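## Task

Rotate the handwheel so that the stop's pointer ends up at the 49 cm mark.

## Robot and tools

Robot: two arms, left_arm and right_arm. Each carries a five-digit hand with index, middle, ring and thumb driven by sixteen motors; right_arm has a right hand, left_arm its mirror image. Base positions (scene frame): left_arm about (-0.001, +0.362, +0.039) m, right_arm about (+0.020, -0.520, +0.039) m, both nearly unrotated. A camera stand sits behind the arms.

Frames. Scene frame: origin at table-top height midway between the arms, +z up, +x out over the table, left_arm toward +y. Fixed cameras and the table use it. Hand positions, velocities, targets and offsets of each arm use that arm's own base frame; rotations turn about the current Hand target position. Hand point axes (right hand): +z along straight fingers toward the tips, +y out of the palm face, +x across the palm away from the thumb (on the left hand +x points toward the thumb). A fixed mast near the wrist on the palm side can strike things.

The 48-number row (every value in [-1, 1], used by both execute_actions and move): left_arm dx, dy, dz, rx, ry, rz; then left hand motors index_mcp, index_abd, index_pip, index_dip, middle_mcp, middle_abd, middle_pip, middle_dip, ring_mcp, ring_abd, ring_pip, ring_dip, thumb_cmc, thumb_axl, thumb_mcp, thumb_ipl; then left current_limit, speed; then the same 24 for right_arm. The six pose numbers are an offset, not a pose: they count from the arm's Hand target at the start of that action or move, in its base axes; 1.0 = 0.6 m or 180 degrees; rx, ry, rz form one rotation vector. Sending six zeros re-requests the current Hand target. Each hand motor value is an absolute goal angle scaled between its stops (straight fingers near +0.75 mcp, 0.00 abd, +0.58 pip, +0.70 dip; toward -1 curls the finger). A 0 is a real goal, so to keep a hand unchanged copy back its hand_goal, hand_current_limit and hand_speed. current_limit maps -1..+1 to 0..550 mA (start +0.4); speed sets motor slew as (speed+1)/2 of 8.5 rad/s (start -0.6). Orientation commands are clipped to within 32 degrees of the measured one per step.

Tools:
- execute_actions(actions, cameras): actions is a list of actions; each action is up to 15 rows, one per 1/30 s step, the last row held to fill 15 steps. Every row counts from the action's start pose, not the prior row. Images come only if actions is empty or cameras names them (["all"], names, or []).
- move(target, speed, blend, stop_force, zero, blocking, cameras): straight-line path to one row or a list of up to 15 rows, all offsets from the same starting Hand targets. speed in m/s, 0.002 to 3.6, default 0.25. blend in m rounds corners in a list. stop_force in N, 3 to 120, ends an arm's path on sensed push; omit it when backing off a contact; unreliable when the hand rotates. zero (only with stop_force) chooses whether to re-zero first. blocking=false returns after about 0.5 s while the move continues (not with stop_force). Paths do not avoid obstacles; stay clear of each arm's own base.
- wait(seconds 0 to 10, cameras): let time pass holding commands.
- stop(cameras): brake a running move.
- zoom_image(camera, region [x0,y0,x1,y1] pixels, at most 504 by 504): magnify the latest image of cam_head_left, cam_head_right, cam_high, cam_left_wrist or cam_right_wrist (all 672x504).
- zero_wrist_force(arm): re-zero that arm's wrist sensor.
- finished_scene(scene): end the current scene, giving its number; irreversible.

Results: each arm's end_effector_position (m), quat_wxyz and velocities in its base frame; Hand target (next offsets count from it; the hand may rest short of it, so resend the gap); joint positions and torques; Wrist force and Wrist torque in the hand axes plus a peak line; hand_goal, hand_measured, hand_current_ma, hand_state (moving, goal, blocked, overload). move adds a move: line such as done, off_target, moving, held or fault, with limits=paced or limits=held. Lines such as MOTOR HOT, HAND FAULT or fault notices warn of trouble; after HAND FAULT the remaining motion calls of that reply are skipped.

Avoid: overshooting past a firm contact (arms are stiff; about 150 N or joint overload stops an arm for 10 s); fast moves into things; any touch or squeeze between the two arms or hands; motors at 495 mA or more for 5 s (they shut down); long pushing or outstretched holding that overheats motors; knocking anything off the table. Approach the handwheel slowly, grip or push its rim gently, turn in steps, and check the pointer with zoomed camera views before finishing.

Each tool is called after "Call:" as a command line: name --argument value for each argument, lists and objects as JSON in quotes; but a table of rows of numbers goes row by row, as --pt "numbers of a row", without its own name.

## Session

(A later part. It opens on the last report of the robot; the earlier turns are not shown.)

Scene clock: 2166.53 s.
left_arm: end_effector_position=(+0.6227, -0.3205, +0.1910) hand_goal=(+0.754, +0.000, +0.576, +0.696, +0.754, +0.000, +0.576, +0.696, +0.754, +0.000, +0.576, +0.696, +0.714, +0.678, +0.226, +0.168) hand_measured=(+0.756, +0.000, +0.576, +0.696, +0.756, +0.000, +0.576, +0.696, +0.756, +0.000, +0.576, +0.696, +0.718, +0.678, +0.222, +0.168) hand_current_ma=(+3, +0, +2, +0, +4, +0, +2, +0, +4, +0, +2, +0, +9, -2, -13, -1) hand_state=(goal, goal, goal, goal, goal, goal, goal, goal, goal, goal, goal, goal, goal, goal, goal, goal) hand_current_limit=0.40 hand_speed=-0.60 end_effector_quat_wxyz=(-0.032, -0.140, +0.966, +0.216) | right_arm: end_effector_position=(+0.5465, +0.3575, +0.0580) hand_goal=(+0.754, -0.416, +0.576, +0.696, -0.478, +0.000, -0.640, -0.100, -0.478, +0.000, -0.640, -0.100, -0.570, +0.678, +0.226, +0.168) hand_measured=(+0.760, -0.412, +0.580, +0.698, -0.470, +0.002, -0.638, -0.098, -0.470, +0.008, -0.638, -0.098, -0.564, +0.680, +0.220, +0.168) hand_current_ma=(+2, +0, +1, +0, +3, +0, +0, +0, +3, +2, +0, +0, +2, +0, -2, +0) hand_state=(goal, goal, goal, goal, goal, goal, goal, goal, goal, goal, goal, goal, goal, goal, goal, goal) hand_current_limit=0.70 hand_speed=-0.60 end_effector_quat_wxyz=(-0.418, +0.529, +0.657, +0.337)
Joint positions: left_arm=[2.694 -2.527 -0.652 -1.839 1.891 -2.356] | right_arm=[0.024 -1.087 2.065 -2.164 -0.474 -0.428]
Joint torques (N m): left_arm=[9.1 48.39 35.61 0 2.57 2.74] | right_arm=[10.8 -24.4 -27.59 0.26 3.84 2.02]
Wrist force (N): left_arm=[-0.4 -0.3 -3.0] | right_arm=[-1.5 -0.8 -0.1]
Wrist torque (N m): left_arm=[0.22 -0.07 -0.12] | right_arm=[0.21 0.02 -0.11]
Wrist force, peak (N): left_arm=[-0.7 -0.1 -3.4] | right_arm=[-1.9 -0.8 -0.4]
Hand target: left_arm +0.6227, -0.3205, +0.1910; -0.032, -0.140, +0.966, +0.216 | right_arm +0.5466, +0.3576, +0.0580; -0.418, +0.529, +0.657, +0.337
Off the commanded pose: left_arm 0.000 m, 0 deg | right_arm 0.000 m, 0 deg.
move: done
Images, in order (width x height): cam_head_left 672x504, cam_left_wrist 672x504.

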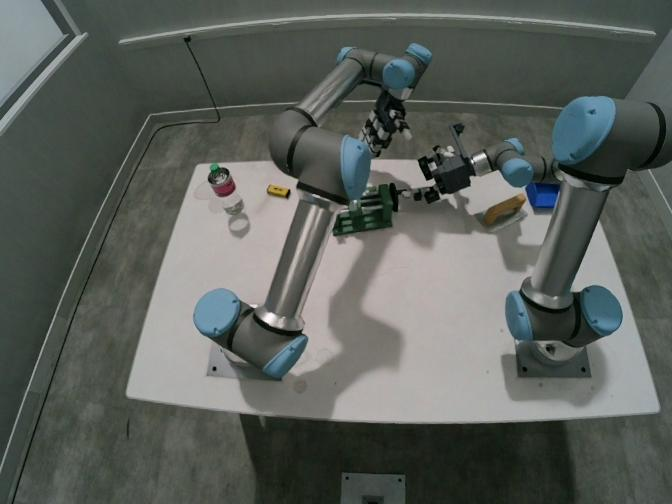

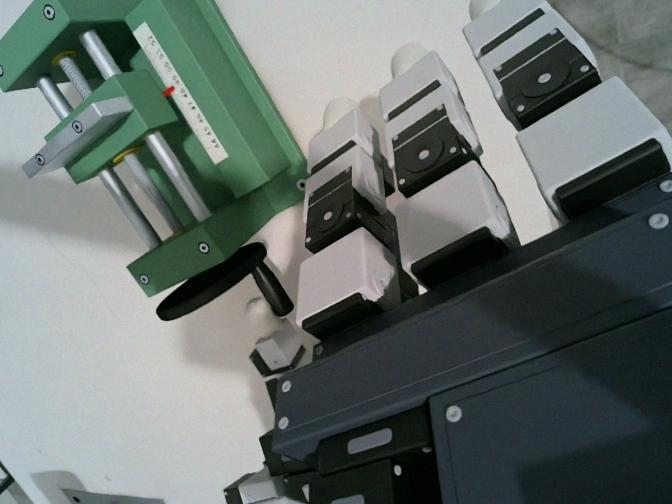

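Call:
move --pt "0 0 0 0 0 0 0.754 0 0.576 0.696 0.754 0 0.576 0.696 0.754 0 0.576 0.696 0.714 0.678 0.226 0.168 0.4 -0.6 -0.0163 -0.0035 0 0 0 0 0.754 -0.417 0.576 0.696 -0.479 0 -0.64 -0.1 -0.479 0 -0.64 -0.1 -0.571 0.678 0.226 0.168 0.7 -0.6" --pt "0 0 0 0 0 0 0.754 0 0.576 0.696 0.754 0 0.576 0.696 0.754 0 0.576 0.696 0.714 0.678 0.226 0.168 0.4 -0.6 -0.0163 -0.0035 0.0667 0 0 0 0.754 -0.417 0.576 0.696 -0.479 0 -0.64 -0.1 -0.479 0 -0.64 -0.1 -0.571 0.678 0.226 0.168 0.7 -0.6" --pt "0 0 0 0 0 0 0.754 0 0.576 0.696 0.754 0 0.576 0.696 0.754 0 0.576 0.696 0.714 0.678 0.226 0.168 0.4 -0.6 0.023 0.0049 0.0667 0 0 0 0.754 -0.417 0.576 0.696 -0.479 0 -0.64 -0.1 -0.479 0 -0.64 -0.1 -0.571 0.678 0.226 0.168 0.7 -0.6" --pt "0 0 0 0 0 0 0.754 0 0.576 0.696 0.754 0 0.576 0.696 0.754 0 0.576 0.696 0.714 0.678 0.226 0.168 0.4 -0.6 0.023 0.0049 0.0333 0 0 0 0.754 -0.417 0.576 0.696 -0.479 0 -0.64 -0.1 -0.479 0 -0.64 -0.1 -0.571 0.678 0.226 0.168 0.7 -0.6" --blend '[0.003,0.01,0.01,0]' --speed 0.1

Call:
move --target '[0,0,0,0,0,0,0.754,0,0.576,0.696,0.754,0,0.576,0.696,0.754,0,0.576,0.696,0.714,0.678,0.226,0.168,0.4,-0.6,0,0,-0.0083,0,0,0,0.754,-0.417,0.576,0.696,-0.479,0,-0.64,-0.1,-0.479,0,-0.64,-0.1,-0.571,0.678,0.226,0.168,0.7,-0.6]' --speed 0.06

Call:
move --target '[0,0,0,0,0,0,0.754,0,0.576,0.696,0.754,0,0.576,0.696,0.754,0,0.576,0.696,0.714,0.678,0.226,0.168,0.4,-0.6,0,0,-0.0083,0,0,0,0.754,-0.417,0.576,0.696,-0.479,0,-0.64,-0.1,-0.479,0,-0.64,-0.1,-0.571,0.678,0.226,0.168,0.7,-0.6]' --speed 0.06 --cameras '["cam_head_left","cam_left_wrist"]'

Call:
zoom_image --camera "cam_head_left" --region '[380, 160, 460, 220]'

Call:
zoom_image --camera "cam_left_wrist" --region '[150, 220, 350, 370]'

Scene clock: 2189.63 s.
left_arm: end_effector_position=(+0.6227, -0.3205, +0.1910) hand_goal=(+0.754, +0.000, +0.576, +0.696, +0.754, +0.000, +0.576, +0.696, +0.754, +0.000, +0.576, +0.696, +0.714, +0.678, +0.226, +0.168) hand_measured=(+0.756, +0.000, +0.576, +0.696, +0.756, +0.000, +0.576, +0.696, +0.756, +0.000, +0.576, +0.696, +0.718, +0.678, +0.222, +0.168) hand_current_ma=(+3, +0, +2, +0, +4, +0, +2, +0, +4, +0, +2, +0, +9, -2, -13, -1) hand_state=(goal, goal, goal, goal, goal, goal, goal, goal, goal, goal, goal, goal, goal, goal, goal, goal) hand_current_limit=0.40 hand_speed=-0.60 end_effector_quat_wxyz=(-0.032, -0.140, +0.966, +0.216) | right_arm: end_effector_position=(+0.5603, +0.3605, +0.0781) hand_goal=(+0.754, -0.416, +0.576, +0.696, -0.478, +0.000, -0.640, -0.100, -0.478, +0.000, -0.640, -0.100, -0.570, +0.678, +0.226, +0.168) hand_measured=(+0.756, -0.412, +0.578, +0.698, -0.470, +0.002, -0.638, -0.098, -0.470, +0.008, -0.638, -0.098, -0.564, +0.680, +0.220, +0.168) hand_current_ma=(+0, +0, +0, +0, +3, +0, +0, +0, +3, +2, +0, +0, +2, +0, -2, +0) hand_state=(goal, goal, goal, goal, goal, goal, goal, goal, goal, goal, goal, goal, goal, goal, goal, goal) hand_current_limit=0.70 hand_speed=-0.60 end_effector_quat_wxyz=(-0.418, +0.529, +0.657, +0.337)
Joint positions: left_arm=[2.694 -2.527 -0.652 -1.839 1.891 -2.356] | right_arm=[0.029 -1.106 2.017 -2.106 -0.472 -0.417]
Joint torques (N m): left_arm=[9.29 48.41 34.45 0.05 2.35 2.85] | right_arm=[10.8 -24.87 -27.53 -4.34 3.46 2.18]
Wrist force (N): left_arm=[-0.5 -0.1 -3.1] | right_arm=[-1.6 -0.5 0.3]
Wrist torque (N m): left_arm=[0.26 -0.06 -0.12] | right_arm=[0.09 0.04 -0.12]
Wrist force, peak (N): left_arm=[-0.6 0.0 -3.6] | right_arm=[-2.0 -1.0 -0.7]
Hand target: left_arm +0.6227, -0.3205, +0.1910; -0.032, -0.140, +0.966, +0.216 | right_arm +0.5604, +0.3605, +0.0780; -0.418, +0.529, +0.657, +0.337
Off the commanded pose: left_arm 0.000 m, 0 deg | right_arm 0.000 m, 0 deg.
move: done

Scene clock: 2190.40 s.
left_arm: end_effector_position=(+0.6227, -0.3205, +0.1910) hand_goal=(+0.754, +0.000, +0.576, +0.696, +0.754, +0.000, +0.576, +0.696, +0.754, +0.000, +0.576, +0.696, +0.714, +0.678, +0.226, +0.168) hand_measured=(+0.756, +0.000, +0.576, +0.696, +0.756, +0.000, +0.576, +0.696, +0.756, +0.000, +0.576, +0.696, +0.718, +0.678, +0.222, +0.168) hand_current_ma=(+3, +0, +2, +0, +4, +0, +2, +0, +4, +0, +2, +0, +9, -2, -13, -1) hand_state=(goal, goal, goal, goal, goal, goal, goal, goal, goal, goal, goal, goal, goal, goal, goal, goal) hand_current_limit=0.40 hand_speed=-0.60 end_effector_quat_wxyz=(-0.032, -0.140, +0.966, +0.216) | right_arm: end_effector_position=(+0.5604, +0.3605, +0.0731) hand_goal=(+0.754, -0.416, +0.576, +0.696, -0.478, +0.000, -0.640, -0.100, -0.478, +0.000, -0.640, -0.100, -0.570, +0.678, +0.226, +0.168) hand_measured=(+0.756, -0.412, +0.578, +0.698, -0.470, +0.002, -0.638, -0.098, -0.470, +0.008, -0.638, -0.098, -0.564, +0.680, +0.220, +0.168) hand_current_ma=(+0, +0, +0, +0, +3, +0, +0, +0, +3, +2, +0, +0, +2, +0, -2, +0) hand_state=(goal, goal, goal, goal, goal, goal, goal, goal, goal, goal, goal, goal, goal, goal, goal, goal) hand_current_limit=0.70 hand_speed=-0.60 end_effector_quat_wxyz=(-0.418, +0.529, +0.657, +0.337)
Joint positions: left_arm=[2.694 -2.527 -0.652 -1.839 1.891 -2.356] | right_arm=[0.029 -1.095 2.019 -2.118 -0.472 -0.417]
Joint torques (N m): left_arm=[8.92 48.24 34.7 0.1 2.39 2.76] | right_arm=[11.02 -25.9 -4.39 -4.02 3.36 0.42]
Wrist force (N): left_arm=[-0.4 -0.3 -3.1] | right_arm=[-1.5 0.2 0.3]
Wrist torque (N m): left_arm=[0.22 -0.07 -0.11] | right_arm=[0.16 0.04 -0.09]
Wrist force, peak (N): left_arm=[-0.7 -0.5 -3.2] | right_arm=[-1.8 0.1 0.2]
Hand target: left_arm +0.6227, -0.3205, +0.1910; -0.032, -0.140, +0.966, +0.216 | right_arm +0.5604, +0.3605, +0.0730; -0.418, +0.529, +0.657, +0.337
Off the commanded pose: left_arm 0.000 m, 0 deg | right_arm 0.000 m, 0 deg.
move: done

Scene clock: 2191.20 s.
left_arm: end_effector_position=(+0.6227, -0.3205, +0.1910) hand_goal=(+0.754, +0.000, +0.576, +0.696, +0.754, +0.000, +0.576, +0.696, +0.754, +0.000, +0.576, +0.696, +0.714, +0.678, +0.226, +0.168) hand_measured=(+0.756, +0.000, +0.576, +0.696, +0.756, +0.000, +0.576, +0.696, +0.756, +0.000, +0.576, +0.696, +0.718, +0.678, +0.222, +0.168) hand_current_ma=(+3, +0, +2, +0, +4, +0, +2, +0, +4, +0, +2, +0, +9, -2, -13, -1) hand_state=(goal, goal, goal, goal, goal, goal, goal, goal, goal, goal, goal, goal, goal, goal, goal, goal) hand_current_limit=0.40 hand_speed=-0.60 end_effector_quat_wxyz=(-0.032, -0.140, +0.966, +0.216) | right_arm: end_effector_position=(+0.5604, +0.3605, +0.0681) hand_goal=(+0.754, -0.416, +0.576, +0.696, -0.478, +0.000, -0.640, -0.100, -0.478, +0.000, -0.640, -0.100, -0.570, +0.678, +0.226, +0.168) hand_measured=(+0.756, -0.422, +0.578, +0.698, -0.470, +0.002, -0.638, -0.098, -0.470, +0.008, -0.638, -0.098, -0.564, +0.680, +0.220, +0.168) hand_current_ma=(+0, -1, +0, +0, +3, +0, +0, +0, +3, +2, +0, +0, +2, +0, -2, +0) hand_state=(goal, goal, goal, goal, goal, goal, goal, goal, goal, goal, goal, goal, goal, goal, goal, goal) hand_current_limit=0.70 hand_speed=-0.60 end_effector_quat_wxyz=(-0.418, +0.529, +0.657, +0.337)
Joint positions: left_arm=[2.694 -2.527 -0.652 -1.839 1.891 -2.356] | right_arm=[0.029 -1.085 2.021 -2.131 -0.472 -0.417]
Joint torques (N m): left_arm=[9.08 48.31 34.2 -0.05 2.29 2.8] | right_arm=[10.37 -24.25 -5.12 -4.11 3.24 -0.48]
Wrist force (N): left_arm=[-0.5 -0.2 -3.1] | right_arm=[-1.1 -0.5 -1.0]
Wrist torque (N m): left_arm=[0.23 -0.05 -0.12] | right_arm=[0.21 0.10 -0.08]
Wrist force, peak (N): left_arm=[-0.6 -0.4 -3.3] | right_arm=[-1.9 -0.3 0.3]
Hand target: left_arm +0.6227, -0.3205, +0.1910; -0.032, -0.140, +0.966, +0.216 | right_arm +0.5604, +0.3605, +0.0680; -0.418, +0.529, +0.657, +0.337
Off the commanded pose: left_arm 0.000 m, 0 deg | right_arm 0.000 m, 0 deg.
move: done
Images, in order (width x height): cam_head_left 672x504, cam_left_wrist 672x504.

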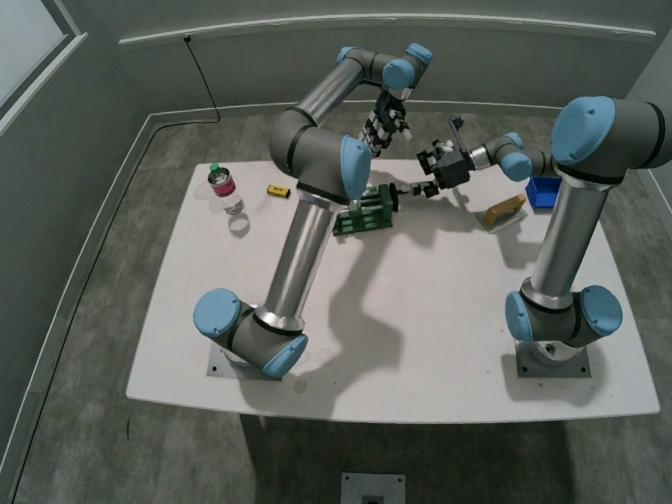

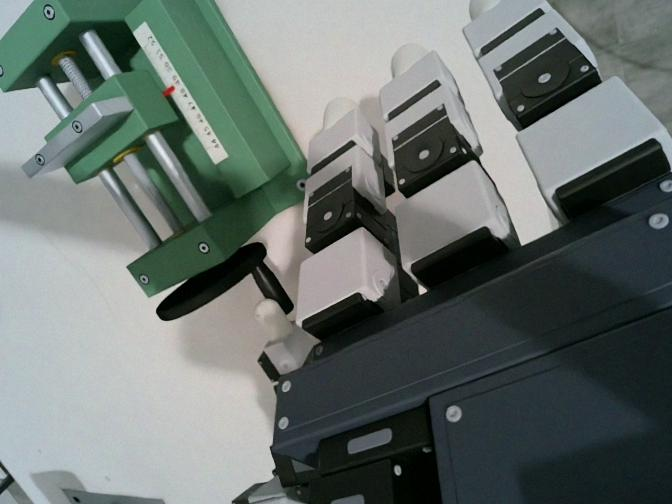

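Scaled by 6.300 from the camera's 672x504 image, which has a finer 960x720 frame.

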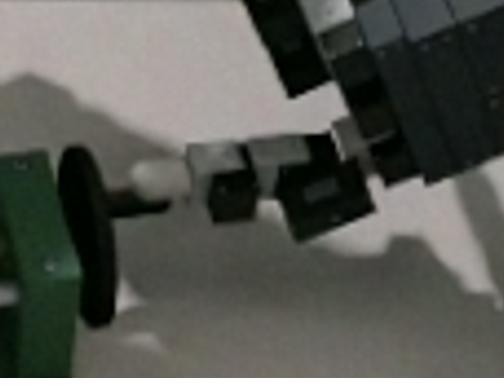

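Scaled by 2.520 from the camera's 672x504 image, which has a finer 960x720 frame.

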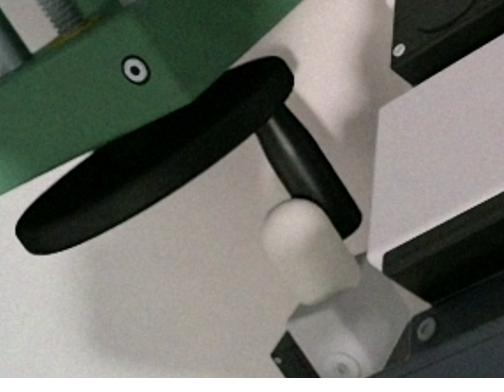

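Call:
move --pt "0 0 0 0 0 0 0.754 0 0.576 0.696 0.754 0 0.576 0.696 0.754 0 0.576 0.696 0.714 0.678 0.226 0.168 0.4 -0.6 0 0 0.0333 0 0 0 0.754 -0.417 0.576 0.696 -0.479 0 -0.64 -0.1 -0.479 0 -0.64 -0.1 -0.571 0.678 0.226 0.168 0.7 -0.6" --pt "0 0 0 0 0 0 0.754 0 0.576 0.696 0.754 0 0.576 0.696 0.754 0 0.576 0.696 0.714 0.678 0.226 0.168 0.4 -0.6 0.0482 0.0103 0.0333 0 0 0 0.754 -0.417 0.576 0.696 -0.479 0 -0.64 -0.1 -0.479 0 -0.64 -0.1 -0.571 0.678 0.226 0.168 0.7 -0.6" --pt "0 0 0 0 0 0 0.754 0 0.576 0.696 0.754 0 0.576 0.696 0.754 0 0.576 0.696 0.714 0.678 0.226 0.168 0.4 -0.6 0.0482 0.0103 -0.0233 0 0 0 0.754 -0.417 0.576 0.696 -0.479 0 -0.64 -0.1 -0.479 0 -0.64 -0.1 -0.571 0.678 0.226 0.168 0.7 -0.6" --pt "0 0 0 0 0 0 0.754 0 0.576 0.696 0.754 0 0.576 0.696 0.754 0 0.576 0.696 0.714 0.678 0.226 0.168 0.4 -0.6 0.0235 0.005 -0.0233 0 0 0 0.754 -0.417 0.576 0.696 -0.479 0 -0.64 -0.1 -0.479 0 -0.64 -0.1 -0.571 0.678 0.226 0.168 0.7 -0.6" --blend '[0.005,0.01,0.005,0]' --speed 0.1

Call:
move --target '[0,0,0,0,0,0,0.754,0,0.576,0.696,0.754,0,0.576,0.696,0.754,0,0.576,0.696,0.714,0.678,0.226,0.168,0.4,-0.6,-0.0082,-0.0017,0,0,0,0,0.754,-0.417,0.576,0.696,-0.479,0,-0.64,-0.1,-0.479,0,-0.64,-0.1,-0.571,0.678,0.226,0.168,0.7,-0.6]' --speed 0.06 --cameras '["cam_head_left","cam_left_wrist"]'

Call:
zoom_image --camera "cam_head_left" --region '[380, 160, 460, 220]'

Call:
zoom_image --camera "cam_left_wrist" --region '[150, 220, 350, 370]'

Scene clock: 2207.73 s.
left_arm: end_effector_position=(+0.6227, -0.3205, +0.1910) hand_goal=(+0.754, +0.000, +0.576, +0.696, +0.754, +0.000, +0.576, +0.696, +0.754, +0.000, +0.576, +0.696, +0.714, +0.678, +0.226, +0.168) hand_measured=(+0.756, +0.000, +0.576, +0.696, +0.756, +0.000, +0.576, +0.696, +0.756, +0.000, +0.576, +0.696, +0.718, +0.678, +0.222, +0.168) hand_current_ma=(+3, +0, +2, +0, +4, +0, +2, +0, +4, +0, +2, +0, +9, -2, -13, -1) hand_state=(goal, goal, goal, goal, goal, goal, goal, goal, goal, goal, goal, goal, goal, goal, goal, goal) hand_current_limit=0.40 hand_speed=-0.60 end_effector_quat_wxyz=(-0.032, -0.140, +0.966, +0.216) | right_arm: end_effector_position=(+0.5746, +0.3635, +0.0541) hand_goal=(+0.754, -0.416, +0.576, +0.696, -0.478, +0.000, -0.640, -0.100, -0.478, +0.000, -0.640, -0.100, -0.570, +0.678, +0.226, +0.168) hand_measured=(+0.732, -0.414, +0.564, +0.694, -0.470, +0.002, -0.638, -0.098, -0.470, +0.008, -0.638, -0.098, -0.564, +0.680, +0.220, +0.168) hand_current_ma=(-16, +0, -4, +0, +3, +0, +0, +0, +3, +2, +0, +0, +2, +0, -2, +0) hand_state=(blocked, goal, goal, goal, goal, goal, goal, goal, goal, goal, goal, goal, goal, goal, goal, goal) hand_current_limit=0.70 hand_speed=-0.60 end_effector_quat_wxyz=(-0.418, +0.529, +0.657, +0.337)
Joint positions: left_arm=[2.694 -2.527 -0.652 -1.839 1.891 -2.356] | right_arm=[0.034 -1.031 1.984 -2.156 -0.47 -0.408]
Joint torques (N m): left_arm=[8.66 48.49 33.92 0.14 2.17 2.8] | right_arm=[-8.52 -42.49 -3.41 -4.36 -0.98 -2.73]
Wrist force (N): left_arm=[-0.5 -0.1 -3.1] | right_arm=[-1.7 1.0 -1.2]
Wrist torque (N m): left_arm=[0.25 -0.06 -0.13] | right_arm=[0.10 0.05 0.05]
Wrist force, peak (N): left_arm=[-0.6 -0.3 -3.6] | right_arm=[-2.1 1.1 -1.2]
Hand target: left_arm +0.6227, -0.3205, +0.1910; -0.032, -0.140, +0.966, +0.216 | right_arm +0.5745, +0.3635, +0.0540; -0.418, +0.529, +0.657, +0.337
Off the commanded pose: left_arm 0.000 m, 0 deg | right_arm 0.000 m, 0 deg.
move: done

Scene clock: 2208.53 s.
left_arm: end_effector_position=(+0.6227, -0.3205, +0.1910) hand_goal=(+0.754, +0.000, +0.576, +0.696, +0.754, +0.000, +0.576, +0.696, +0.754, +0.000, +0.576, +0.696, +0.714, +0.678, +0.226, +0.168) hand_measured=(+0.756, +0.000, +0.576, +0.696, +0.756, +0.000, +0.576, +0.696, +0.756, +0.000, +0.576, +0.696, +0.718, +0.678, +0.222, +0.168) hand_current_ma=(+3, +0, +2, +0, +4, +0, +2, +0, +4, +0, +2, +0, +9, -2, -13, -1) hand_state=(goal, goal, goal, goal, goal, goal, goal, goal, goal, goal, goal, goal, goal, goal, goal, goal) hand_current_limit=0.40 hand_speed=-0.60 end_effector_quat_wxyz=(-0.032, -0.140, +0.966, +0.216) | right_arm: end_effector_position=(+0.5697, +0.3625, +0.0540) hand_goal=(+0.754, -0.416, +0.576, +0.696, -0.478, +0.000, -0.640, -0.100, -0.478, +0.000, -0.640, -0.100, -0.570, +0.678, +0.226, +0.168) hand_measured=(+0.710, -0.414, +0.552, +0.688, -0.470, +0.002, -0.638, -0.098, -0.470, +0.008, -0.638, -0.098, -0.564, +0.680, +0.220, +0.168) hand_current_ma=(-54, +0, -17, -3, +3, +0, +0, +0, +3, +2, +0, +0, +2, +0, -2, +0) hand_state=(blocked, goal, blocked, goal, goal, goal, goal, goal, goal, goal, goal, goal, goal, goal, goal, goal) hand_current_limit=0.70 hand_speed=-0.60 end_effector_quat_wxyz=(-0.418, +0.529, +0.657, +0.337)
Joint positions: left_arm=[2.694 -2.527 -0.652 -1.839 1.891 -2.356] | right_arm=[0.032 -1.039 1.999 -2.16 -0.471 -0.411]
Joint torques (N m): left_arm=[8.68 48.28 34.03 0.24 2.21 2.87] | right_arm=[-8.22 -41.7 -4 -3.98 -1.06 -2.52]
Wrist force (N): left_arm=[-0.7 -0.1 -3.1] | right_arm=[-2.1 2.5 -1.8]
Wrist torque (N m): left_arm=[0.25 -0.03 -0.13] | right_arm=[0.10 0.02 0.05]
Wrist force, peak (N): left_arm=[-0.4 -0.1 -3.5] | right_arm=[-2.0 2.7 -2.2]
Hand target: left_arm +0.6227, -0.3205, +0.1910; -0.032, -0.140, +0.966, +0.216 | right_arm +0.5696, +0.3625, +0.0540; -0.418, +0.529, +0.657, +0.337
Off the commanded pose: left_arm 0.000 m, 0 deg | right_arm 0.000 m, 0 deg.
move: done
Images, in order (width x height): cam_head_left 672x504, cam_left_wrist 672x504.

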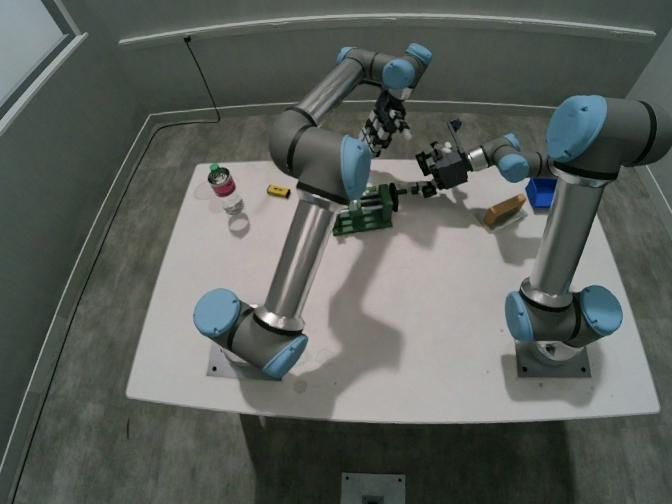

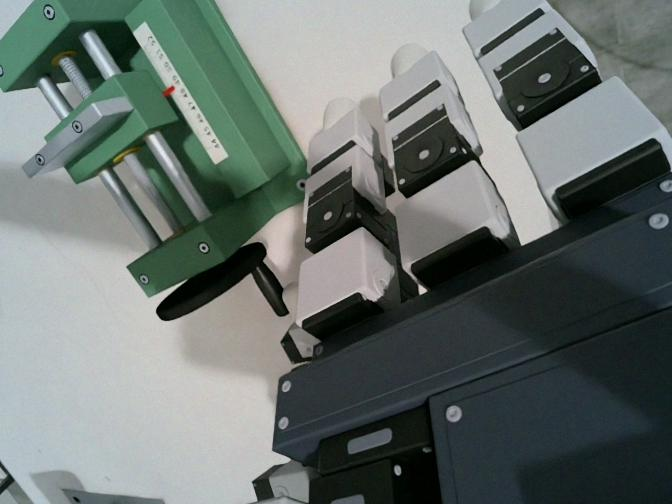

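Scaled by 6.300 from the camera's 672x504 image, which has a finer 960x720 frame.

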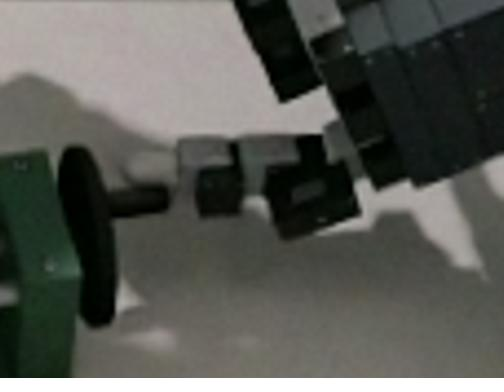

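Scaled by 2.520 from the camera's 672x504 image, which has a finer 960x720 frame.

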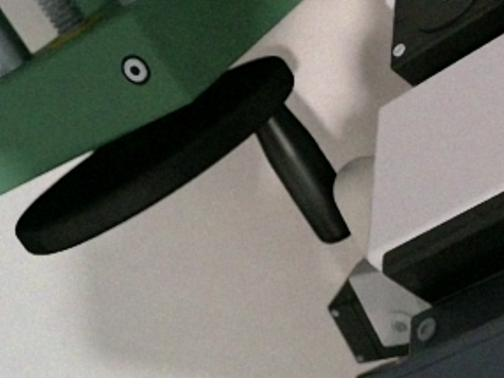

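Call:
move --pt "0 0 0 0 0 0 0.754 0 0.576 0.696 0.754 0 0.576 0.696 0.754 0 0.576 0.696 0.714 0.678 0.226 0.168 0.4 -0.6 0.0196 0.0042 0 0 0 0 0.754 -0.417 0.576 0.696 -0.479 0 -0.64 -0.1 -0.479 0 -0.64 -0.1 -0.571 0.678 0.226 0.168 0.7 -0.6" --pt "0 0 0 0 0 0 0.754 0 0.576 0.696 0.754 0 0.576 0.696 0.754 0 0.576 0.696 0.714 0.678 0.226 0.168 0.4 -0.6 0.0196 0.0042 0.0467 0 0 0 0.754 -0.417 0.576 0.696 -0.479 0 -0.64 -0.1 -0.479 0 -0.64 -0.1 -0.571 0.678 0.226 0.168 0.7 -0.6" --pt "0 0 0 0 0 0 0.754 0 0.576 0.696 0.754 0 0.576 0.696 0.754 0 0.576 0.696 0.714 0.678 0.226 0.168 0.4 -0.6 -0.0054 -0.0012 0.031 0 0 0 0.754 -0.417 0.576 0.696 -0.479 0 -0.64 -0.1 -0.479 0 -0.64 -0.1 -0.571 0.678 0.226 0.168 0.7 -0.6" --pt "0 0 0 0 0 0 0.754 0 0.576 0.696 0.754 0 0.576 0.696 0.754 0 0.576 0.696 0.714 0.678 0.226 0.168 0.4 -0.6 -0.0134 -0.0029 0.0125 0 0 0 0.754 -0.417 0.576 0.696 -0.479 0 -0.64 -0.1 -0.479 0 -0.64 -0.1 -0.571 0.678 0.226 0.168 0.7 -0.6" --pt "0 0 0 0 0 0 0.754 0 0.576 0.696 0.754 0 0.576 0.696 0.754 0 0.576 0.696 0.714 0.678 0.226 0.168 0.4 -0.6 -0.013 -0.0028 -0.044 0 0 0 0.754 -0.417 0.576 0.696 -0.479 0 -0.64 -0.1 -0.479 0 -0.64 -0.1 -0.571 0.678 0.226 0.168 0.7 -0.6" --pt "0 0 0 0 0 0 0.754 0 0.576 0.696 0.754 0 0.576 0.696 0.754 0 0.576 0.696 0.714 0.678 0.226 0.168 0.4 -0.6 -0.1206 -0.0258 -0.044 0 0 0 0.754 -0.417 0.576 0.696 -0.479 0 -0.64 -0.1 -0.479 0 -0.64 -0.1 -0.571 0.678 0.226 0.168 0.7 -0.6" --pt "0 0 0 0 0 0 0.754 0 0.576 0.696 0.754 0 0.576 0.696 0.754 0 0.576 0.696 0.714 0.678 0.226 0.168 0.4 -0.6 -0.1206 -0.0258 0.011 0 0 0 0.754 -0.417 0.576 0.696 -0.479 0 -0.64 -0.1 -0.479 0 -0.64 -0.1 -0.571 0.678 0.226 0.168 0.7 -0.6" --blend '[0.005,0.005,0.003,0.003,0.0137,0.0137,0]' --speed '[0.1,0.1,0.1,0.05,0.05,0.05,0.05]' --cameras '["cam_head_left","cam_left_wrist"]'

Call:
zoom_image --camera "cam_head_left" --region '[380, 160, 460, 220]'

Call:
zoom_image --camera "cam_left_wrist" --region '[150, 220, 350, 370]'

Scene clock: 2250.27 s.
left_arm: end_effector_position=(+0.6227, -0.3205, +0.1910) hand_goal=(+0.754, +0.000, +0.576, +0.696, +0.754, +0.000, +0.576, +0.696, +0.754, +0.000, +0.576, +0.696, +0.714, +0.678, +0.226, +0.168) hand_measured=(+0.756, +0.000, +0.576, +0.696, +0.756, +0.000, +0.576, +0.696, +0.756, +0.000, +0.576, +0.696, +0.718, +0.678, +0.222, +0.168) hand_current_ma=(+3, +0, +2, +0, +4, +0, +2, +0, +4, +0, +2, +0, +9, -2, -13, -1) hand_state=(goal, goal, goal, goal, goal, goal, goal, goal, goal, goal, goal, goal, goal, goal, goal, goal) hand_current_limit=0.40 hand_speed=-0.60 end_effector_quat_wxyz=(-0.032, -0.140, +0.966, +0.216) | right_arm: end_effector_position=(+0.4972, +0.3470, +0.0605) hand_goal=(+0.754, -0.416, +0.576, +0.696, -0.478, +0.000, -0.640, -0.100, -0.478, +0.000, -0.640, -0.100, -0.570, +0.678, +0.226, +0.168) hand_measured=(+0.750, -0.404, +0.574, +0.694, -0.470, +0.002, -0.638, -0.098, -0.470, +0.008, -0.638, -0.098, -0.564, +0.680, +0.220, +0.168) hand_current_ma=(-1, +4, +0, +0, +3, +0, +0, +0, +3, +2, +0, +0, +2, +0, -2, +0) hand_state=(goal, goal, goal, goal, goal, goal, goal, goal, goal, goal, goal, goal, goal, goal, goal, goal) hand_current_limit=0.70 hand_speed=-0.60 end_effector_quat_wxyz=(-0.418, +0.529, +0.657, +0.337)
Joint positions: left_arm=[2.694 -2.527 -0.652 -1.839 1.891 -2.356] | right_arm=[0.004 -1.176 2.204 -2.178 -0.482 -0.468]
Joint torques (N m): left_arm=[7.9 48.27 32.64 0.32 1.7 2.8] | right_arm=[-10.14 -38.8 -25.89 0.24 -0.93 -2.97]
Wrist force (N): left_arm=[-0.4 -0.2 -3.2] | right_arm=[-2.0 -0.2 0.1]
Wrist torque (N m): left_arm=[0.24 -0.08 -0.11] | right_arm=[0.13 0.09 0.02]
Wrist force, peak (N): left_arm=[-0.4 -0.3 -3.7] | right_arm=[-7.2 3.0 -0.7]
Hand target: left_arm +0.6227, -0.3205, +0.1910; -0.032, -0.140, +0.966, +0.216 | right_arm +0.4972, +0.3470, +0.0606; -0.418, +0.529, +0.657, +0.337
Off the commanded pose: left_arm 0.000 m, 0 deg | right_arm 0.000 m, 0 deg.
move: done
Images, in order (width x height): cam_head_left 672x504, cam_left_wrist 672x504.

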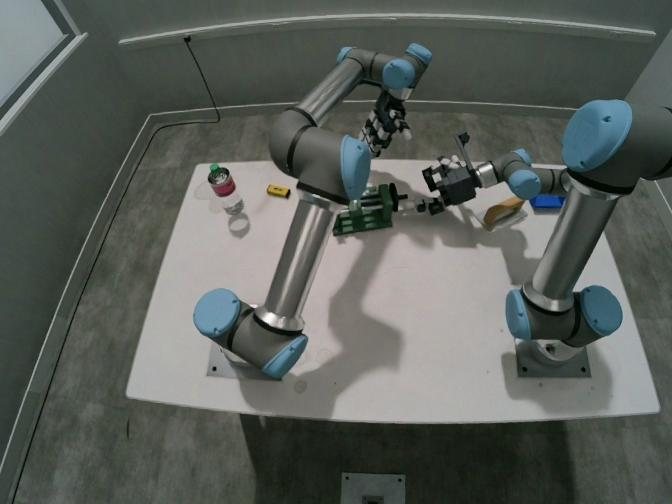

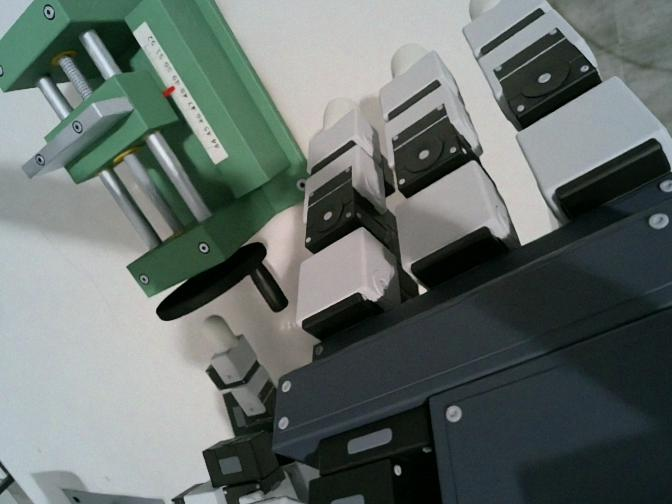

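Scaled by 6.300 from the camera's 672x504 image, which has a finer 960x720 frame.

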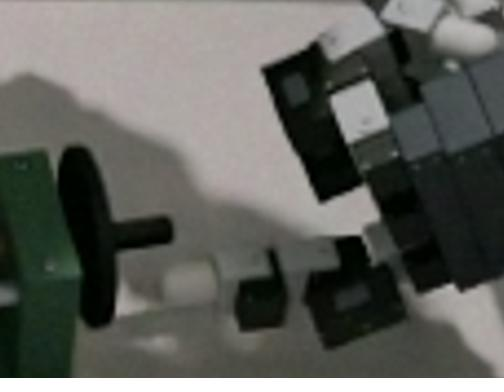

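Scaled by 2.520 from the camera's 672x504 image, which has a finer 960x720 frame.

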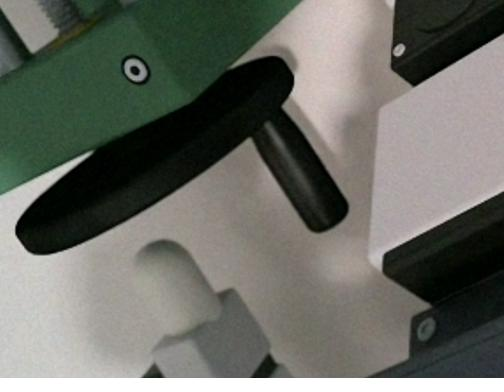

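Call:
move --pt "0 0 0 0 0 0 0.754 0 0.576 0.696 0.754 0 0.576 0.696 0.754 0 0.576 0.696 0.714 0.678 0.226 0.168 0.4 -0.6 0.021 -0.0978 0.01 0 0 0 0.754 -0.417 0.576 0.696 -0.479 0 -0.64 -0.1 -0.479 0 -0.64 -0.1 -0.571 0.678 0.226 0.168 0.7 -0.6" --pt "0 0 0 0 0 0 0.754 0 0.576 0.696 0.754 0 0.576 0.696 0.754 0 0.576 0.696 0.714 0.678 0.226 0.168 0.4 -0.6 0.115 -0.0777 0.01 0 0 0 0.754 -0.417 0.576 0.696 -0.479 0 -0.64 -0.1 -0.479 0 -0.64 -0.1 -0.571 0.678 0.226 0.168 0.7 -0.6" --pt "0 0 0 0 0 0 0.754 0 0.576 0.696 0.754 0 0.576 0.696 0.754 0 0.576 0.696 0.714 0.678 0.226 0.168 0.4 -0.6 0.115 -0.0777 0.01 0 0 0 0.6 0.1 0.576 0.696 0.9 0 0.576 0.696 0.6 -0.1 0.576 0.696 -0.571 0.678 0.226 0.168 0.5 -0.3" --blend '[0.01,0,0]' --speed 0.2

Call:
move --target '[0,0,0,0,0,0,0.754,0,0.576,0.696,0.754,0,0.576,0.696,0.754,0,0.576,0.696,0.714,0.678,0.226,0.168,0.4,-0.6,0,0,0,0,0,0,0.681,-0.24,0.576,0.696,0.9,0,0.576,0.696,0.681,0.235,0.576,0.696,-0.571,0.678,0.226,0.168,0.5,-0.3]' --speed 0.1 --cameras '["cam_head_left"]'

Call:
zoom_image --camera "cam_head_left" --region '[380, 160, 460, 220]'

Scene clock: 2283.53 s.
left_arm: end_effector_position=(+0.6227, -0.3205, +0.1910) hand_goal=(+0.754, +0.000, +0.576, +0.696, +0.754, +0.000, +0.576, +0.696, +0.754, +0.000, +0.576, +0.696, +0.714, +0.678, +0.226, +0.168) hand_measured=(+0.756, +0.000, +0.576, +0.696, +0.756, +0.000, +0.576, +0.696, +0.756, +0.000, +0.576, +0.696, +0.718, +0.678, +0.222, +0.168) hand_current_ma=(+3, +0, +2, +0, +4, +0, +2, +0, +4, +0, +2, +0, +9, -2, -13, -1) hand_state=(goal, goal, goal, goal, goal, goal, goal, goal, goal, goal, goal, goal, goal, goal, goal, goal) hand_current_limit=0.40 hand_speed=-0.60 end_effector_quat_wxyz=(-0.032, -0.140, +0.966, +0.216) | right_arm: end_effector_position=(+0.5662, +0.3004, +0.0666) hand_goal=(+0.600, +0.100, +0.576, +0.696, +0.900, +0.000, +0.576, +0.696, +0.600, -0.100, +0.576, +0.696, -0.570, +0.678, +0.226, +0.168) hand_measured=(+0.602, +0.100, +0.574, +0.694, +0.896, +0.002, +0.574, +0.694, +0.598, -0.090, +0.574, +0.694, -0.564, +0.680, +0.220, +0.168) hand_current_ma=(+0, +0, +0, +0, -1, +0, +0, +0, +0, +2, +0, +0, +2, +0, -2, +0) hand_state=(goal, goal, goal, goal, goal, goal, goal, goal, goal, goal, goal, goal, goal, goal, goal, goal) hand_current_limit=0.50 hand_speed=-0.30 end_effector_quat_wxyz=(-0.418, +0.529, +0.657, +0.337)
Joint positions: left_arm=[2.694 -2.527 -0.652 -1.839 1.891 -2.356] | right_arm=[-0.086 -1.115 2.012 -1.902 -0.525 -0.633]
Joint torques (N m): left_arm=[8.48 48.71 31.45 0.52 1.4 2.67] | right_arm=[10.52 -25.1 -26.98 0.52 3 1.6]
Wrist force (N): left_arm=[-0.6 -0.3 -3.0] | right_arm=[-1.8 -0.2 0.1]
Wrist torque (N m): left_arm=[0.22 -0.05 -0.13] | right_arm=[0.09 -0.04 -0.21]
Wrist force, peak (N): left_arm=[-0.4 0.0 -3.7] | right_arm=[-1.9 -1.2 -0.6]
Hand target: left_arm +0.6227, -0.3205, +0.1910; -0.032, -0.140, +0.966, +0.216 | right_arm +0.5662, +0.3004, +0.0666; -0.418, +0.529, +0.657, +0.337
Off the commanded pose: left_arm 0.000 m, 0 deg | right_arm 0.000 m, 0 deg.
move: done

Scene clock: 2284.03 s.
left_arm: end_effector_position=(+0.6227, -0.3205, +0.1910) hand_goal=(+0.754, +0.000, +0.576, +0.696, +0.754, +0.000, +0.576, +0.696, +0.754, +0.000, +0.576, +0.696, +0.714, +0.678, +0.226, +0.168) hand_measured=(+0.756, +0.000, +0.576, +0.696, +0.756, +0.000, +0.576, +0.696, +0.756, +0.000, +0.576, +0.696, +0.718, +0.678, +0.222, +0.168) hand_current_ma=(+3, +0, +2, +0, +4, +0, +2, +0, +4, +0, +2, +0, +9, -2, -13, -1) hand_state=(goal, goal, goal, goal, goal, goal, goal, goal, goal, goal, goal, goal, goal, goal, goal, goal) hand_current_limit=0.40 hand_speed=-0.60 end_effector_quat_wxyz=(-0.032, -0.140, +0.966, +0.216) | right_arm: end_effector_position=(+0.5662, +0.3004, +0.0666) hand_goal=(+0.682, -0.240, +0.576, +0.696, +0.900, +0.000, +0.576, +0.696, +0.682, +0.236, +0.576, +0.696, -0.570, +0.678, +0.226, +0.168) hand_measured=(+0.680, -0.228, +0.574, +0.694, +0.896, +0.002, +0.574, +0.694, +0.680, +0.236, +0.574, +0.694, -0.564, +0.680, +0.220, +0.168) hand_current_ma=(+0, +4, +0, +0, -1, +0, +0, +0, +0, +0, +0, +0, +2, +0, -2, +0) hand_state=(goal, goal, goal, goal, goal, goal, goal, goal, goal, goal, goal, goal, goal, goal, goal, goal) hand_current_limit=0.50 hand_speed=-0.30 end_effector_quat_wxyz=(-0.418, +0.529, +0.657, +0.337)
Joint positions: left_arm=[2.694 -2.527 -0.652 -1.839 1.891 -2.356] | right_arm=[-0.086 -1.115 2.012 -1.902 -0.525 -0.633]
Joint torques (N m): left_arm=[8.54 48.76 31.56 0.47 1.46 2.78] | right_arm=[9.59 -24.55 -26.06 0.15 2.7 1.19]
Wrist force (N): left_arm=[-0.5 -0.3 -3.3] | right_arm=[-1.8 -0.3 0.5]
Wrist torque (N m): left_arm=[0.23 -0.06 -0.12] | right_arm=[0.05 -0.05 -0.23]
Wrist force, peak (N): left_arm=[-0.7 0.2 -3.4] | right_arm=[-1.9 -0.2 0.4]
Hand target: left_arm +0.6227, -0.3205, +0.1910; -0.032, -0.140, +0.966, +0.216 | right_arm +0.5662, +0.3004, +0.0666; -0.418, +0.529, +0.657, +0.337
Off the commanded pose: left_arm 0.000 m, 0 deg | right_arm 0.000 m, 0 deg.
move: done
Images, in order (width x height): cam_head_left 672x504.

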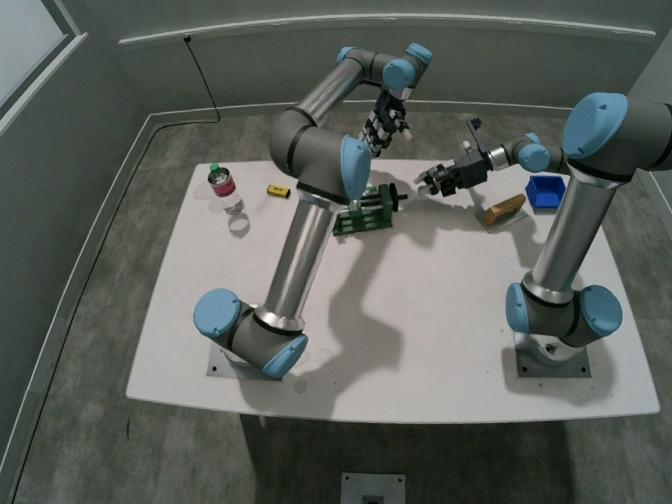

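Scaled by 6.300 from the camera's 672x504 image, which has a finer 960x720 frame.

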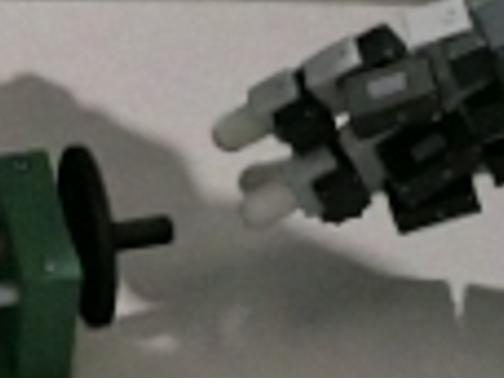

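Call:
move --pt "0 0 0 0 0 0 0.754 0 0.576 0.696 0.754 0 0.576 0.696 0.754 0 0.576 0.696 0.714 0.678 0.226 0.168 0.4 -0.6 0 0 -0.0493 0 0 0 0.681 -0.24 0.576 0.696 0.9 0 0.576 0.696 0.681 0.235 0.576 0.696 -0.571 0.678 0.226 0.168 0.5 -0.3" --pt "0 0 0 0 0 0 0.754 0 0.576 0.696 0.754 0 0.576 0.696 0.754 0 0.576 0.696 0.714 0.678 0.226 0.168 0.4 -0.6 -0.0091 0.0424 -0.0493 0 0 0 0.681 -0.24 0.576 0.696 0.9 0 0.576 0.696 0.681 0.235 0.576 0.696 -0.571 0.678 0.226 0.168 0.5 -0.3" --blend '[0.005,0]' --speed 0.1 --cameras '["cam_head_left","cam_left_wrist","cam_right_wrist"]'

Call:
zoom_image --camera "cam_head_left" --region '[380, 160, 460, 220]'

Call:
zoom_image --camera "cam_left_wrist" --region '[150, 220, 350, 370]'

Call:
zoom_image --camera "cam_right_wrist" --region '[200, 0, 450, 150]'

Scene clock: 2298.63 s.
left_arm: end_effector_position=(+0.6227, -0.3205, +0.1910) hand_goal=(+0.754, +0.000, +0.576, +0.696, +0.754, +0.000, +0.576, +0.696, +0.754, +0.000, +0.576, +0.696, +0.714, +0.678, +0.226, +0.168) hand_measured=(+0.756, +0.000, +0.576, +0.696, +0.756, +0.000, +0.576, +0.696, +0.756, +0.000, +0.576, +0.696, +0.718, +0.678, +0.222, +0.168) hand_current_ma=(+3, +0, +2, +0, +4, +0, +2, +0, +4, +0, +2, +0, +9, -2, -13, -1) hand_state=(goal, goal, goal, goal, goal, goal, goal, goal, goal, goal, goal, goal, goal, goal, goal, goal) hand_current_limit=0.40 hand_speed=-0.60 end_effector_quat_wxyz=(-0.032, -0.140, +0.966, +0.216) | right_arm: end_effector_position=(+0.5608, +0.3258, +0.0371) hand_goal=(+0.682, -0.240, +0.576, +0.696, +0.900, +0.000, +0.576, +0.696, +0.682, +0.236, +0.576, +0.696, -0.570, +0.678, +0.226, +0.168) hand_measured=(+0.680, -0.228, +0.574, +0.694, +0.896, +0.002, +0.574, +0.694, +0.680, +0.236, +0.574, +0.694, -0.564, +0.680, +0.220, +0.168) hand_current_ma=(+0, +4, +0, +0, -1, +0, +0, +0, +0, +0, +0, +0, +2, +0, -2, +0) hand_state=(goal, goal, goal, goal, goal, goal, goal, goal, goal, goal, goal, goal, goal, goal, goal, goal) hand_current_limit=0.50 hand_speed=-0.30 end_effector_quat_wxyz=(-0.418, +0.529, +0.657, +0.337)
Joint positions: left_arm=[2.694 -2.527 -0.652 -1.839 1.891 -2.356] | right_arm=[-0.038 -1.046 2.038 -2.072 -0.5 -0.547]
Joint torques (N m): left_arm=[8.31 48.65 31.27 0.61 1.32 2.81] | right_arm=[9.99 -26.36 -3.62 -3.98 3.63 1.85]
Wrist force (N): left_arm=[-0.5 -0.4 -3.3] | right_arm=[-1.8 -0.2 0.4]
Wrist torque (N m): left_arm=[0.23 -0.06 -0.12] | right_arm=[0.06 -0.04 -0.23]
Wrist force, peak (N): left_arm=[-0.3 -0.1 -3.7] | right_arm=[-2.3 -0.4 0.4]
Hand target: left_arm +0.6227, -0.3205, +0.1910; -0.032, -0.140, +0.966, +0.216 | right_arm +0.5608, +0.3258, +0.0371; -0.418, +0.529, +0.657, +0.337
Off the commanded pose: left_arm 0.000 m, 0 deg | right_arm 0.000 m, 0 deg.
move: done
Images, in order (width x height): cam_head_left 672x504, cam_left_wrist 672x504, cam_right_wrist 672x504.

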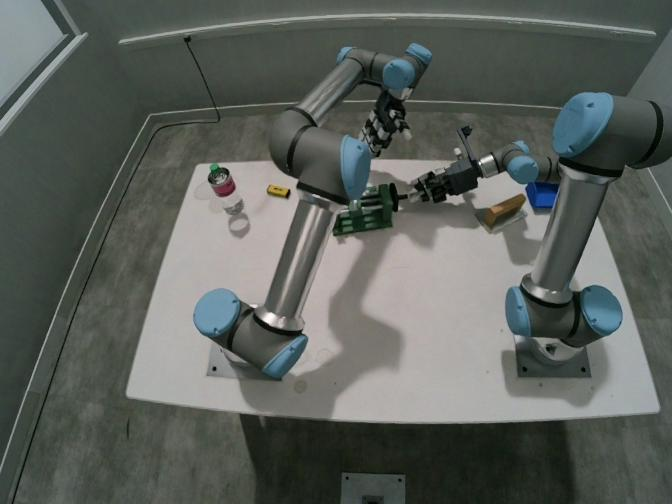

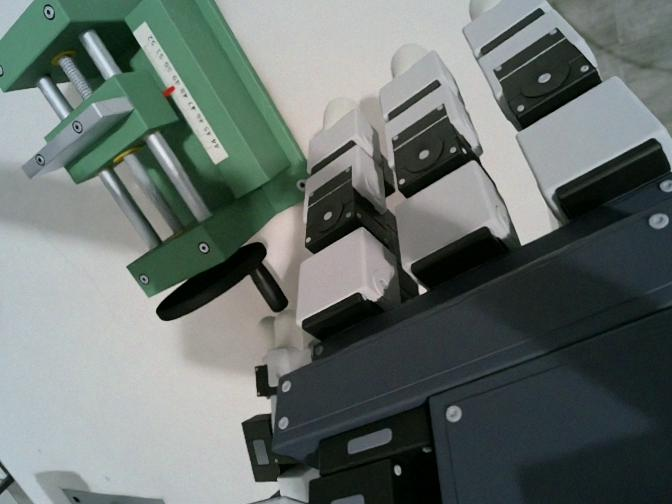

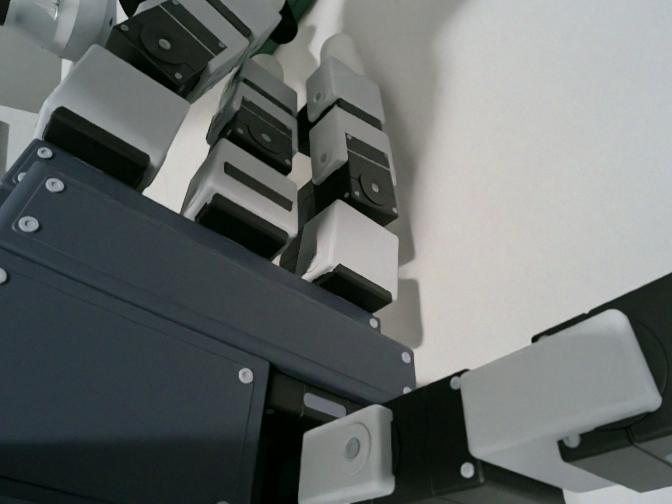

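Scaled by 6.300 from the camera's 672x504 image, which has a finer 960x720 frame.

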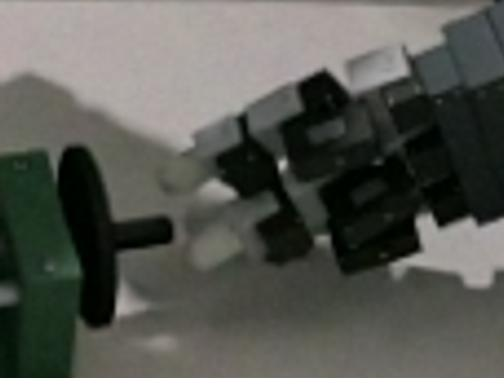

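Scaled by 2.520 from the camera's 672x504 image, which has a finer 960x720 frame.

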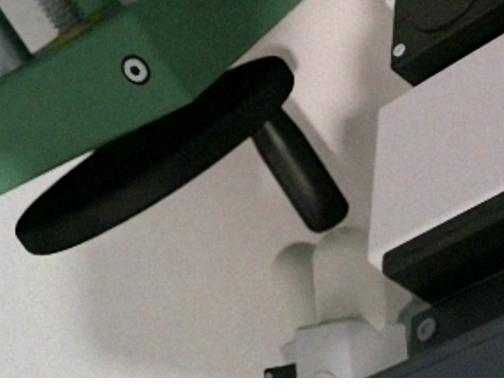

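Scaled by 2.016 from the camera's 672x504 image, which has a finer 960x720 frame.

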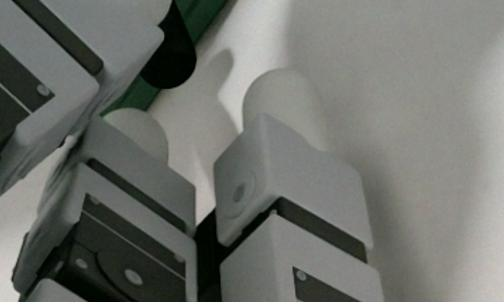

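Call:
move --target '[0,0,0,0,0,0,0.754,0,0.576,0.696,0.754,0,0.576,0.696,0.754,0,0.576,0.696,0.714,0.678,0.226,0.168,0.4,-0.6,-0.0168,0.0544,-0.0017,0,0,0,0.681,-0.24,0.576,0.696,0.9,0,0.576,0.696,0.681,0.235,0.576,0.696,-0.571,0.678,0.226,0.168,0.5,-0.3]' --speed 0.05 --cameras '["cam_head_left"]'

Call:
zoom_image --camera "cam_head_left" --region '[380, 160, 460, 220]'

Call:
move --target '[0,0,0,0,0,0,0.754,0,0.576,0.696,0.754,0,0.576,0.696,0.754,0,0.576,0.696,0.714,0.678,0.226,0.168,0.4,-0.6,0,0,0,0,0,0,0.7205,-0.353,0.576,0.696,0.8205,0,0.576,0.696,0.7205,0.343,0.576,0.696,-0.571,0.678,0.226,0.168,0.5,-0.5]' --speed 0.05 --cameras '["cam_head_left","cam_left_wrist"]'

Call:
zoom_image --camera "cam_head_left" --region '[380, 160, 460, 220]'

Call:
zoom_image --camera "cam_left_wrist" --region '[150, 220, 350, 370]'

Scene clock: 2313.00 s.
left_arm: end_effector_position=(+0.6227, -0.3205, +0.1910) hand_goal=(+0.754, +0.000, +0.576, +0.696, +0.754, +0.000, +0.576, +0.696, +0.754, +0.000, +0.576, +0.696, +0.714, +0.678, +0.226, +0.168) hand_measured=(+0.756, +0.000, +0.576, +0.696, +0.756, +0.000, +0.576, +0.696, +0.756, +0.000, +0.576, +0.696, +0.718, +0.678, +0.222, +0.168) hand_current_ma=(+3, +0, +2, +0, +4, +0, +2, +0, +4, +0, +2, +0, +9, -2, -13, -1) hand_state=(goal, goal, goal, goal, goal, goal, goal, goal, goal, goal, goal, goal, goal, goal, goal, goal) hand_current_limit=0.40 hand_speed=-0.60 end_effector_quat_wxyz=(-0.032, -0.140, +0.966, +0.216) | right_arm: end_effector_position=(+0.5507, +0.3584, +0.0360) hand_goal=(+0.682, -0.240, +0.576, +0.696, +0.900, +0.000, +0.576, +0.696, +0.682, +0.236, +0.576, +0.696, -0.570, +0.678, +0.226, +0.168) hand_measured=(+0.680, -0.228, +0.574, +0.694, +0.896, +0.002, +0.574, +0.694, +0.680, +0.236, +0.574, +0.694, -0.564, +0.680, +0.220, +0.168) hand_current_ma=(+0, +4, +0, +0, -1, +0, +0, +0, +0, +0, +0, +0, +2, +0, -2, +0) hand_state=(goal, goal, goal, goal, goal, goal, goal, goal, goal, goal, goal, goal, goal, goal, goal, goal) hand_current_limit=0.50 hand_speed=-0.30 end_effector_quat_wxyz=(-0.418, +0.529, +0.657, +0.337)
Joint positions: left_arm=[2.694 -2.527 -0.652 -1.839 1.891 -2.356] | right_arm=[0.026 -1.03 2.059 -2.217 -0.473 -0.425]
Joint torques (N m): left_arm=[9.32 48.53 30.56 0.65 1.23 2.78] | right_arm=[9.8 -26.5 -2.78 -4.22 3.76 2.41]
Wrist force (N): left_arm=[-1.0 0.1 -2.9] | right_arm=[-1.5 0.0 0.3]
Wrist torque (N m): left_arm=[0.26 0.01 -0.17] | right_arm=[0.09 -0.08 -0.21]
Wrist force, peak (N): left_arm=[-0.6 -0.2 -3.6] | right_arm=[-2.1 -0.3 0.0]
Hand target: left_arm +0.6227, -0.3205, +0.1910; -0.032, -0.140, +0.966, +0.216 | right_arm +0.5507, +0.3585, +0.0360; -0.418, +0.529, +0.657, +0.337
Off the commanded pose: left_arm 0.000 m, 0 deg | right_arm 0.000 m, 0 deg.
move: done
Images, in order (width x height): cam_head_left 672x504.

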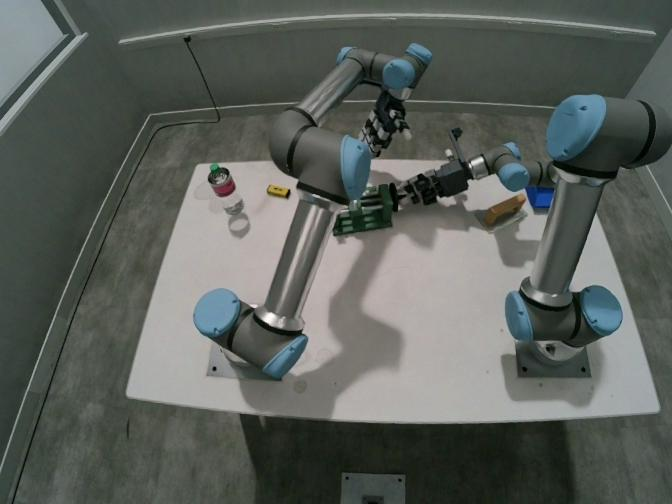

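Scaled by 6.300 from the camera's 672x504 image, which has a finer 960x720 frame.

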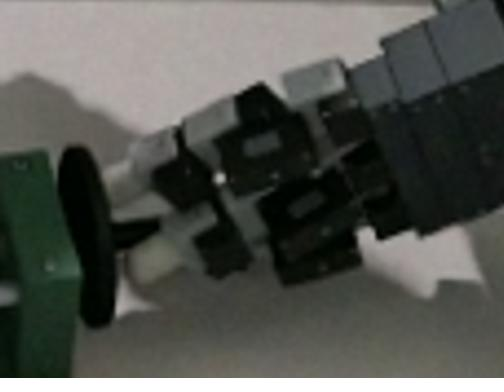

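Scene clock: 2313.50 s.
left_arm: end_effector_position=(+0.6227, -0.3205, +0.1910) hand_goal=(+0.754, +0.000, +0.576, +0.696, +0.754, +0.000, +0.576, +0.696, +0.754, +0.000, +0.576, +0.696, +0.714, +0.678, +0.226, +0.168) hand_measured=(+0.756, +0.000, +0.576, +0.696, +0.756, +0.000, +0.576, +0.696, +0.756, +0.000, +0.576, +0.696, +0.718, +0.678, +0.222, +0.168) hand_current_ma=(+3, +0, +2, +0, +4, +0, +2, +0, +4, +0, +2, +0, +9, -2, -13, -1) hand_state=(goal, goal, goal, goal, goal, goal, goal, goal, goal, goal, goal, goal, goal, goal, goal, goal) hand_current_limit=0.40 hand_speed=-0.60 end_effector_quat_wxyz=(-0.032, -0.140, +0.966, +0.216) | right_arm: end_effector_position=(+0.5507, +0.3585, +0.0360) hand_goal=(+0.720, -0.352, +0.576, +0.696, +0.820, +0.000, +0.576, +0.696, +0.720, +0.344, +0.576, +0.696, -0.570, +0.678, +0.226, +0.168) hand_measured=(+0.696, -0.266, +0.566, +0.692, +0.870, +0.010, +0.582, +0.694, +0.698, +0.286, +0.570, +0.694, -0.564, +0.680, +0.220, +0.168) hand_current_ma=(-19, +123, -3, -1, +65, +3, +2, +0, -15, -60, -2, +0, +2, +0, -2, +0) hand_state=(blocked, blocked, goal, goal, blocked, goal, goal, goal, blocked, blocked, goal, goal, goal, goal, goal, goal) hand_current_limit=0.50 hand_speed=-0.50 end_effector_quat_wxyz=(-0.418, +0.529, +0.657, +0.337)
Joint positions: left_arm=[2.694 -2.527 -0.652 -1.839 1.891 -2.356] | right_arm=[0.026 -1.03 2.059 -2.217 -0.473 -0.424]
Joint torques (N m): left_arm=[8.88 48.58 30.78 0.63 1.2 2.8] | right_arm=[10.5 -27.58 -3.77 -4.14 4.22 2.2]
Wrist force (N): left_arm=[-0.5 0.2 -3.1] | right_arm=[-3.7 0.9 0.9]
Wrist torque (N m): left_arm=[0.28 -0.06 -0.13] | right_arm=[-0.03 -0.25 -0.37]
Wrist force, peak (N): left_arm=[-0.3 0.0 -3.4] | right_arm=[-4.0 0.7 1.3]
Hand target: left_arm +0.6227, -0.3205, +0.1910; -0.032, -0.140, +0.966, +0.216 | right_arm +0.5507, +0.3585, +0.0360; -0.418, +0.529, +0.657, +0.337
Off the commanded pose: left_arm 0.000 m, 0 deg | right_arm 0.000 m, 0 deg.
move: done
Images, in order (width x height): cam_head_left 672x504, cam_left_wrist 672x504.

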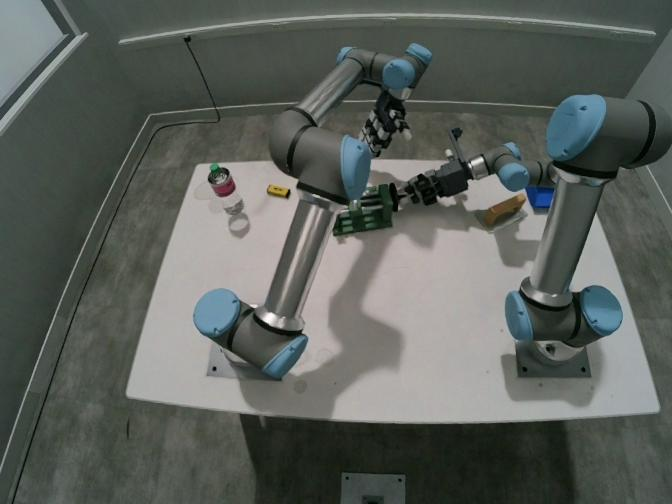

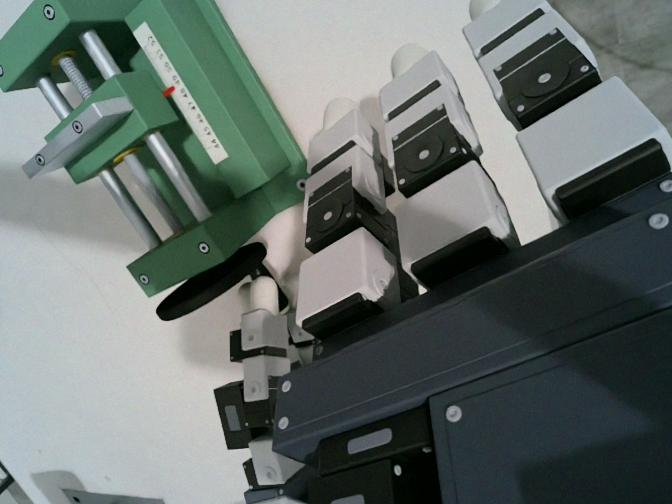

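Scaled by 6.300 from the camera's 672x504 image, which has a finer 960x720 frame.

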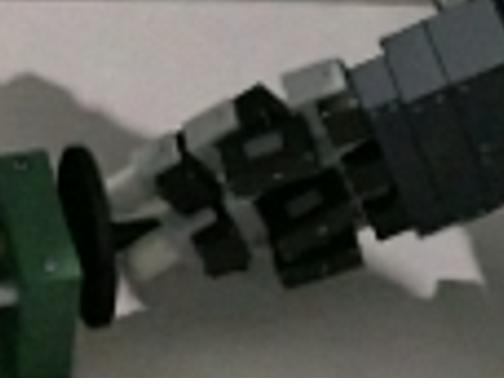

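Scaled by 2.520 from the camera's 672x504 image, which has a finer 960x720 frame.

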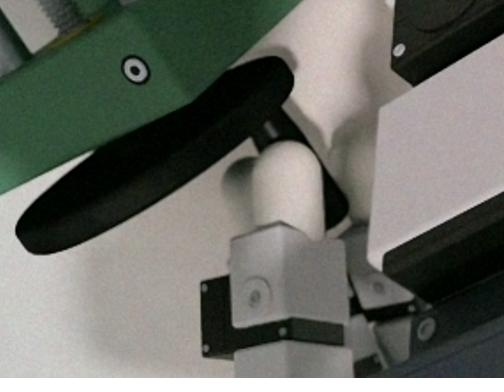

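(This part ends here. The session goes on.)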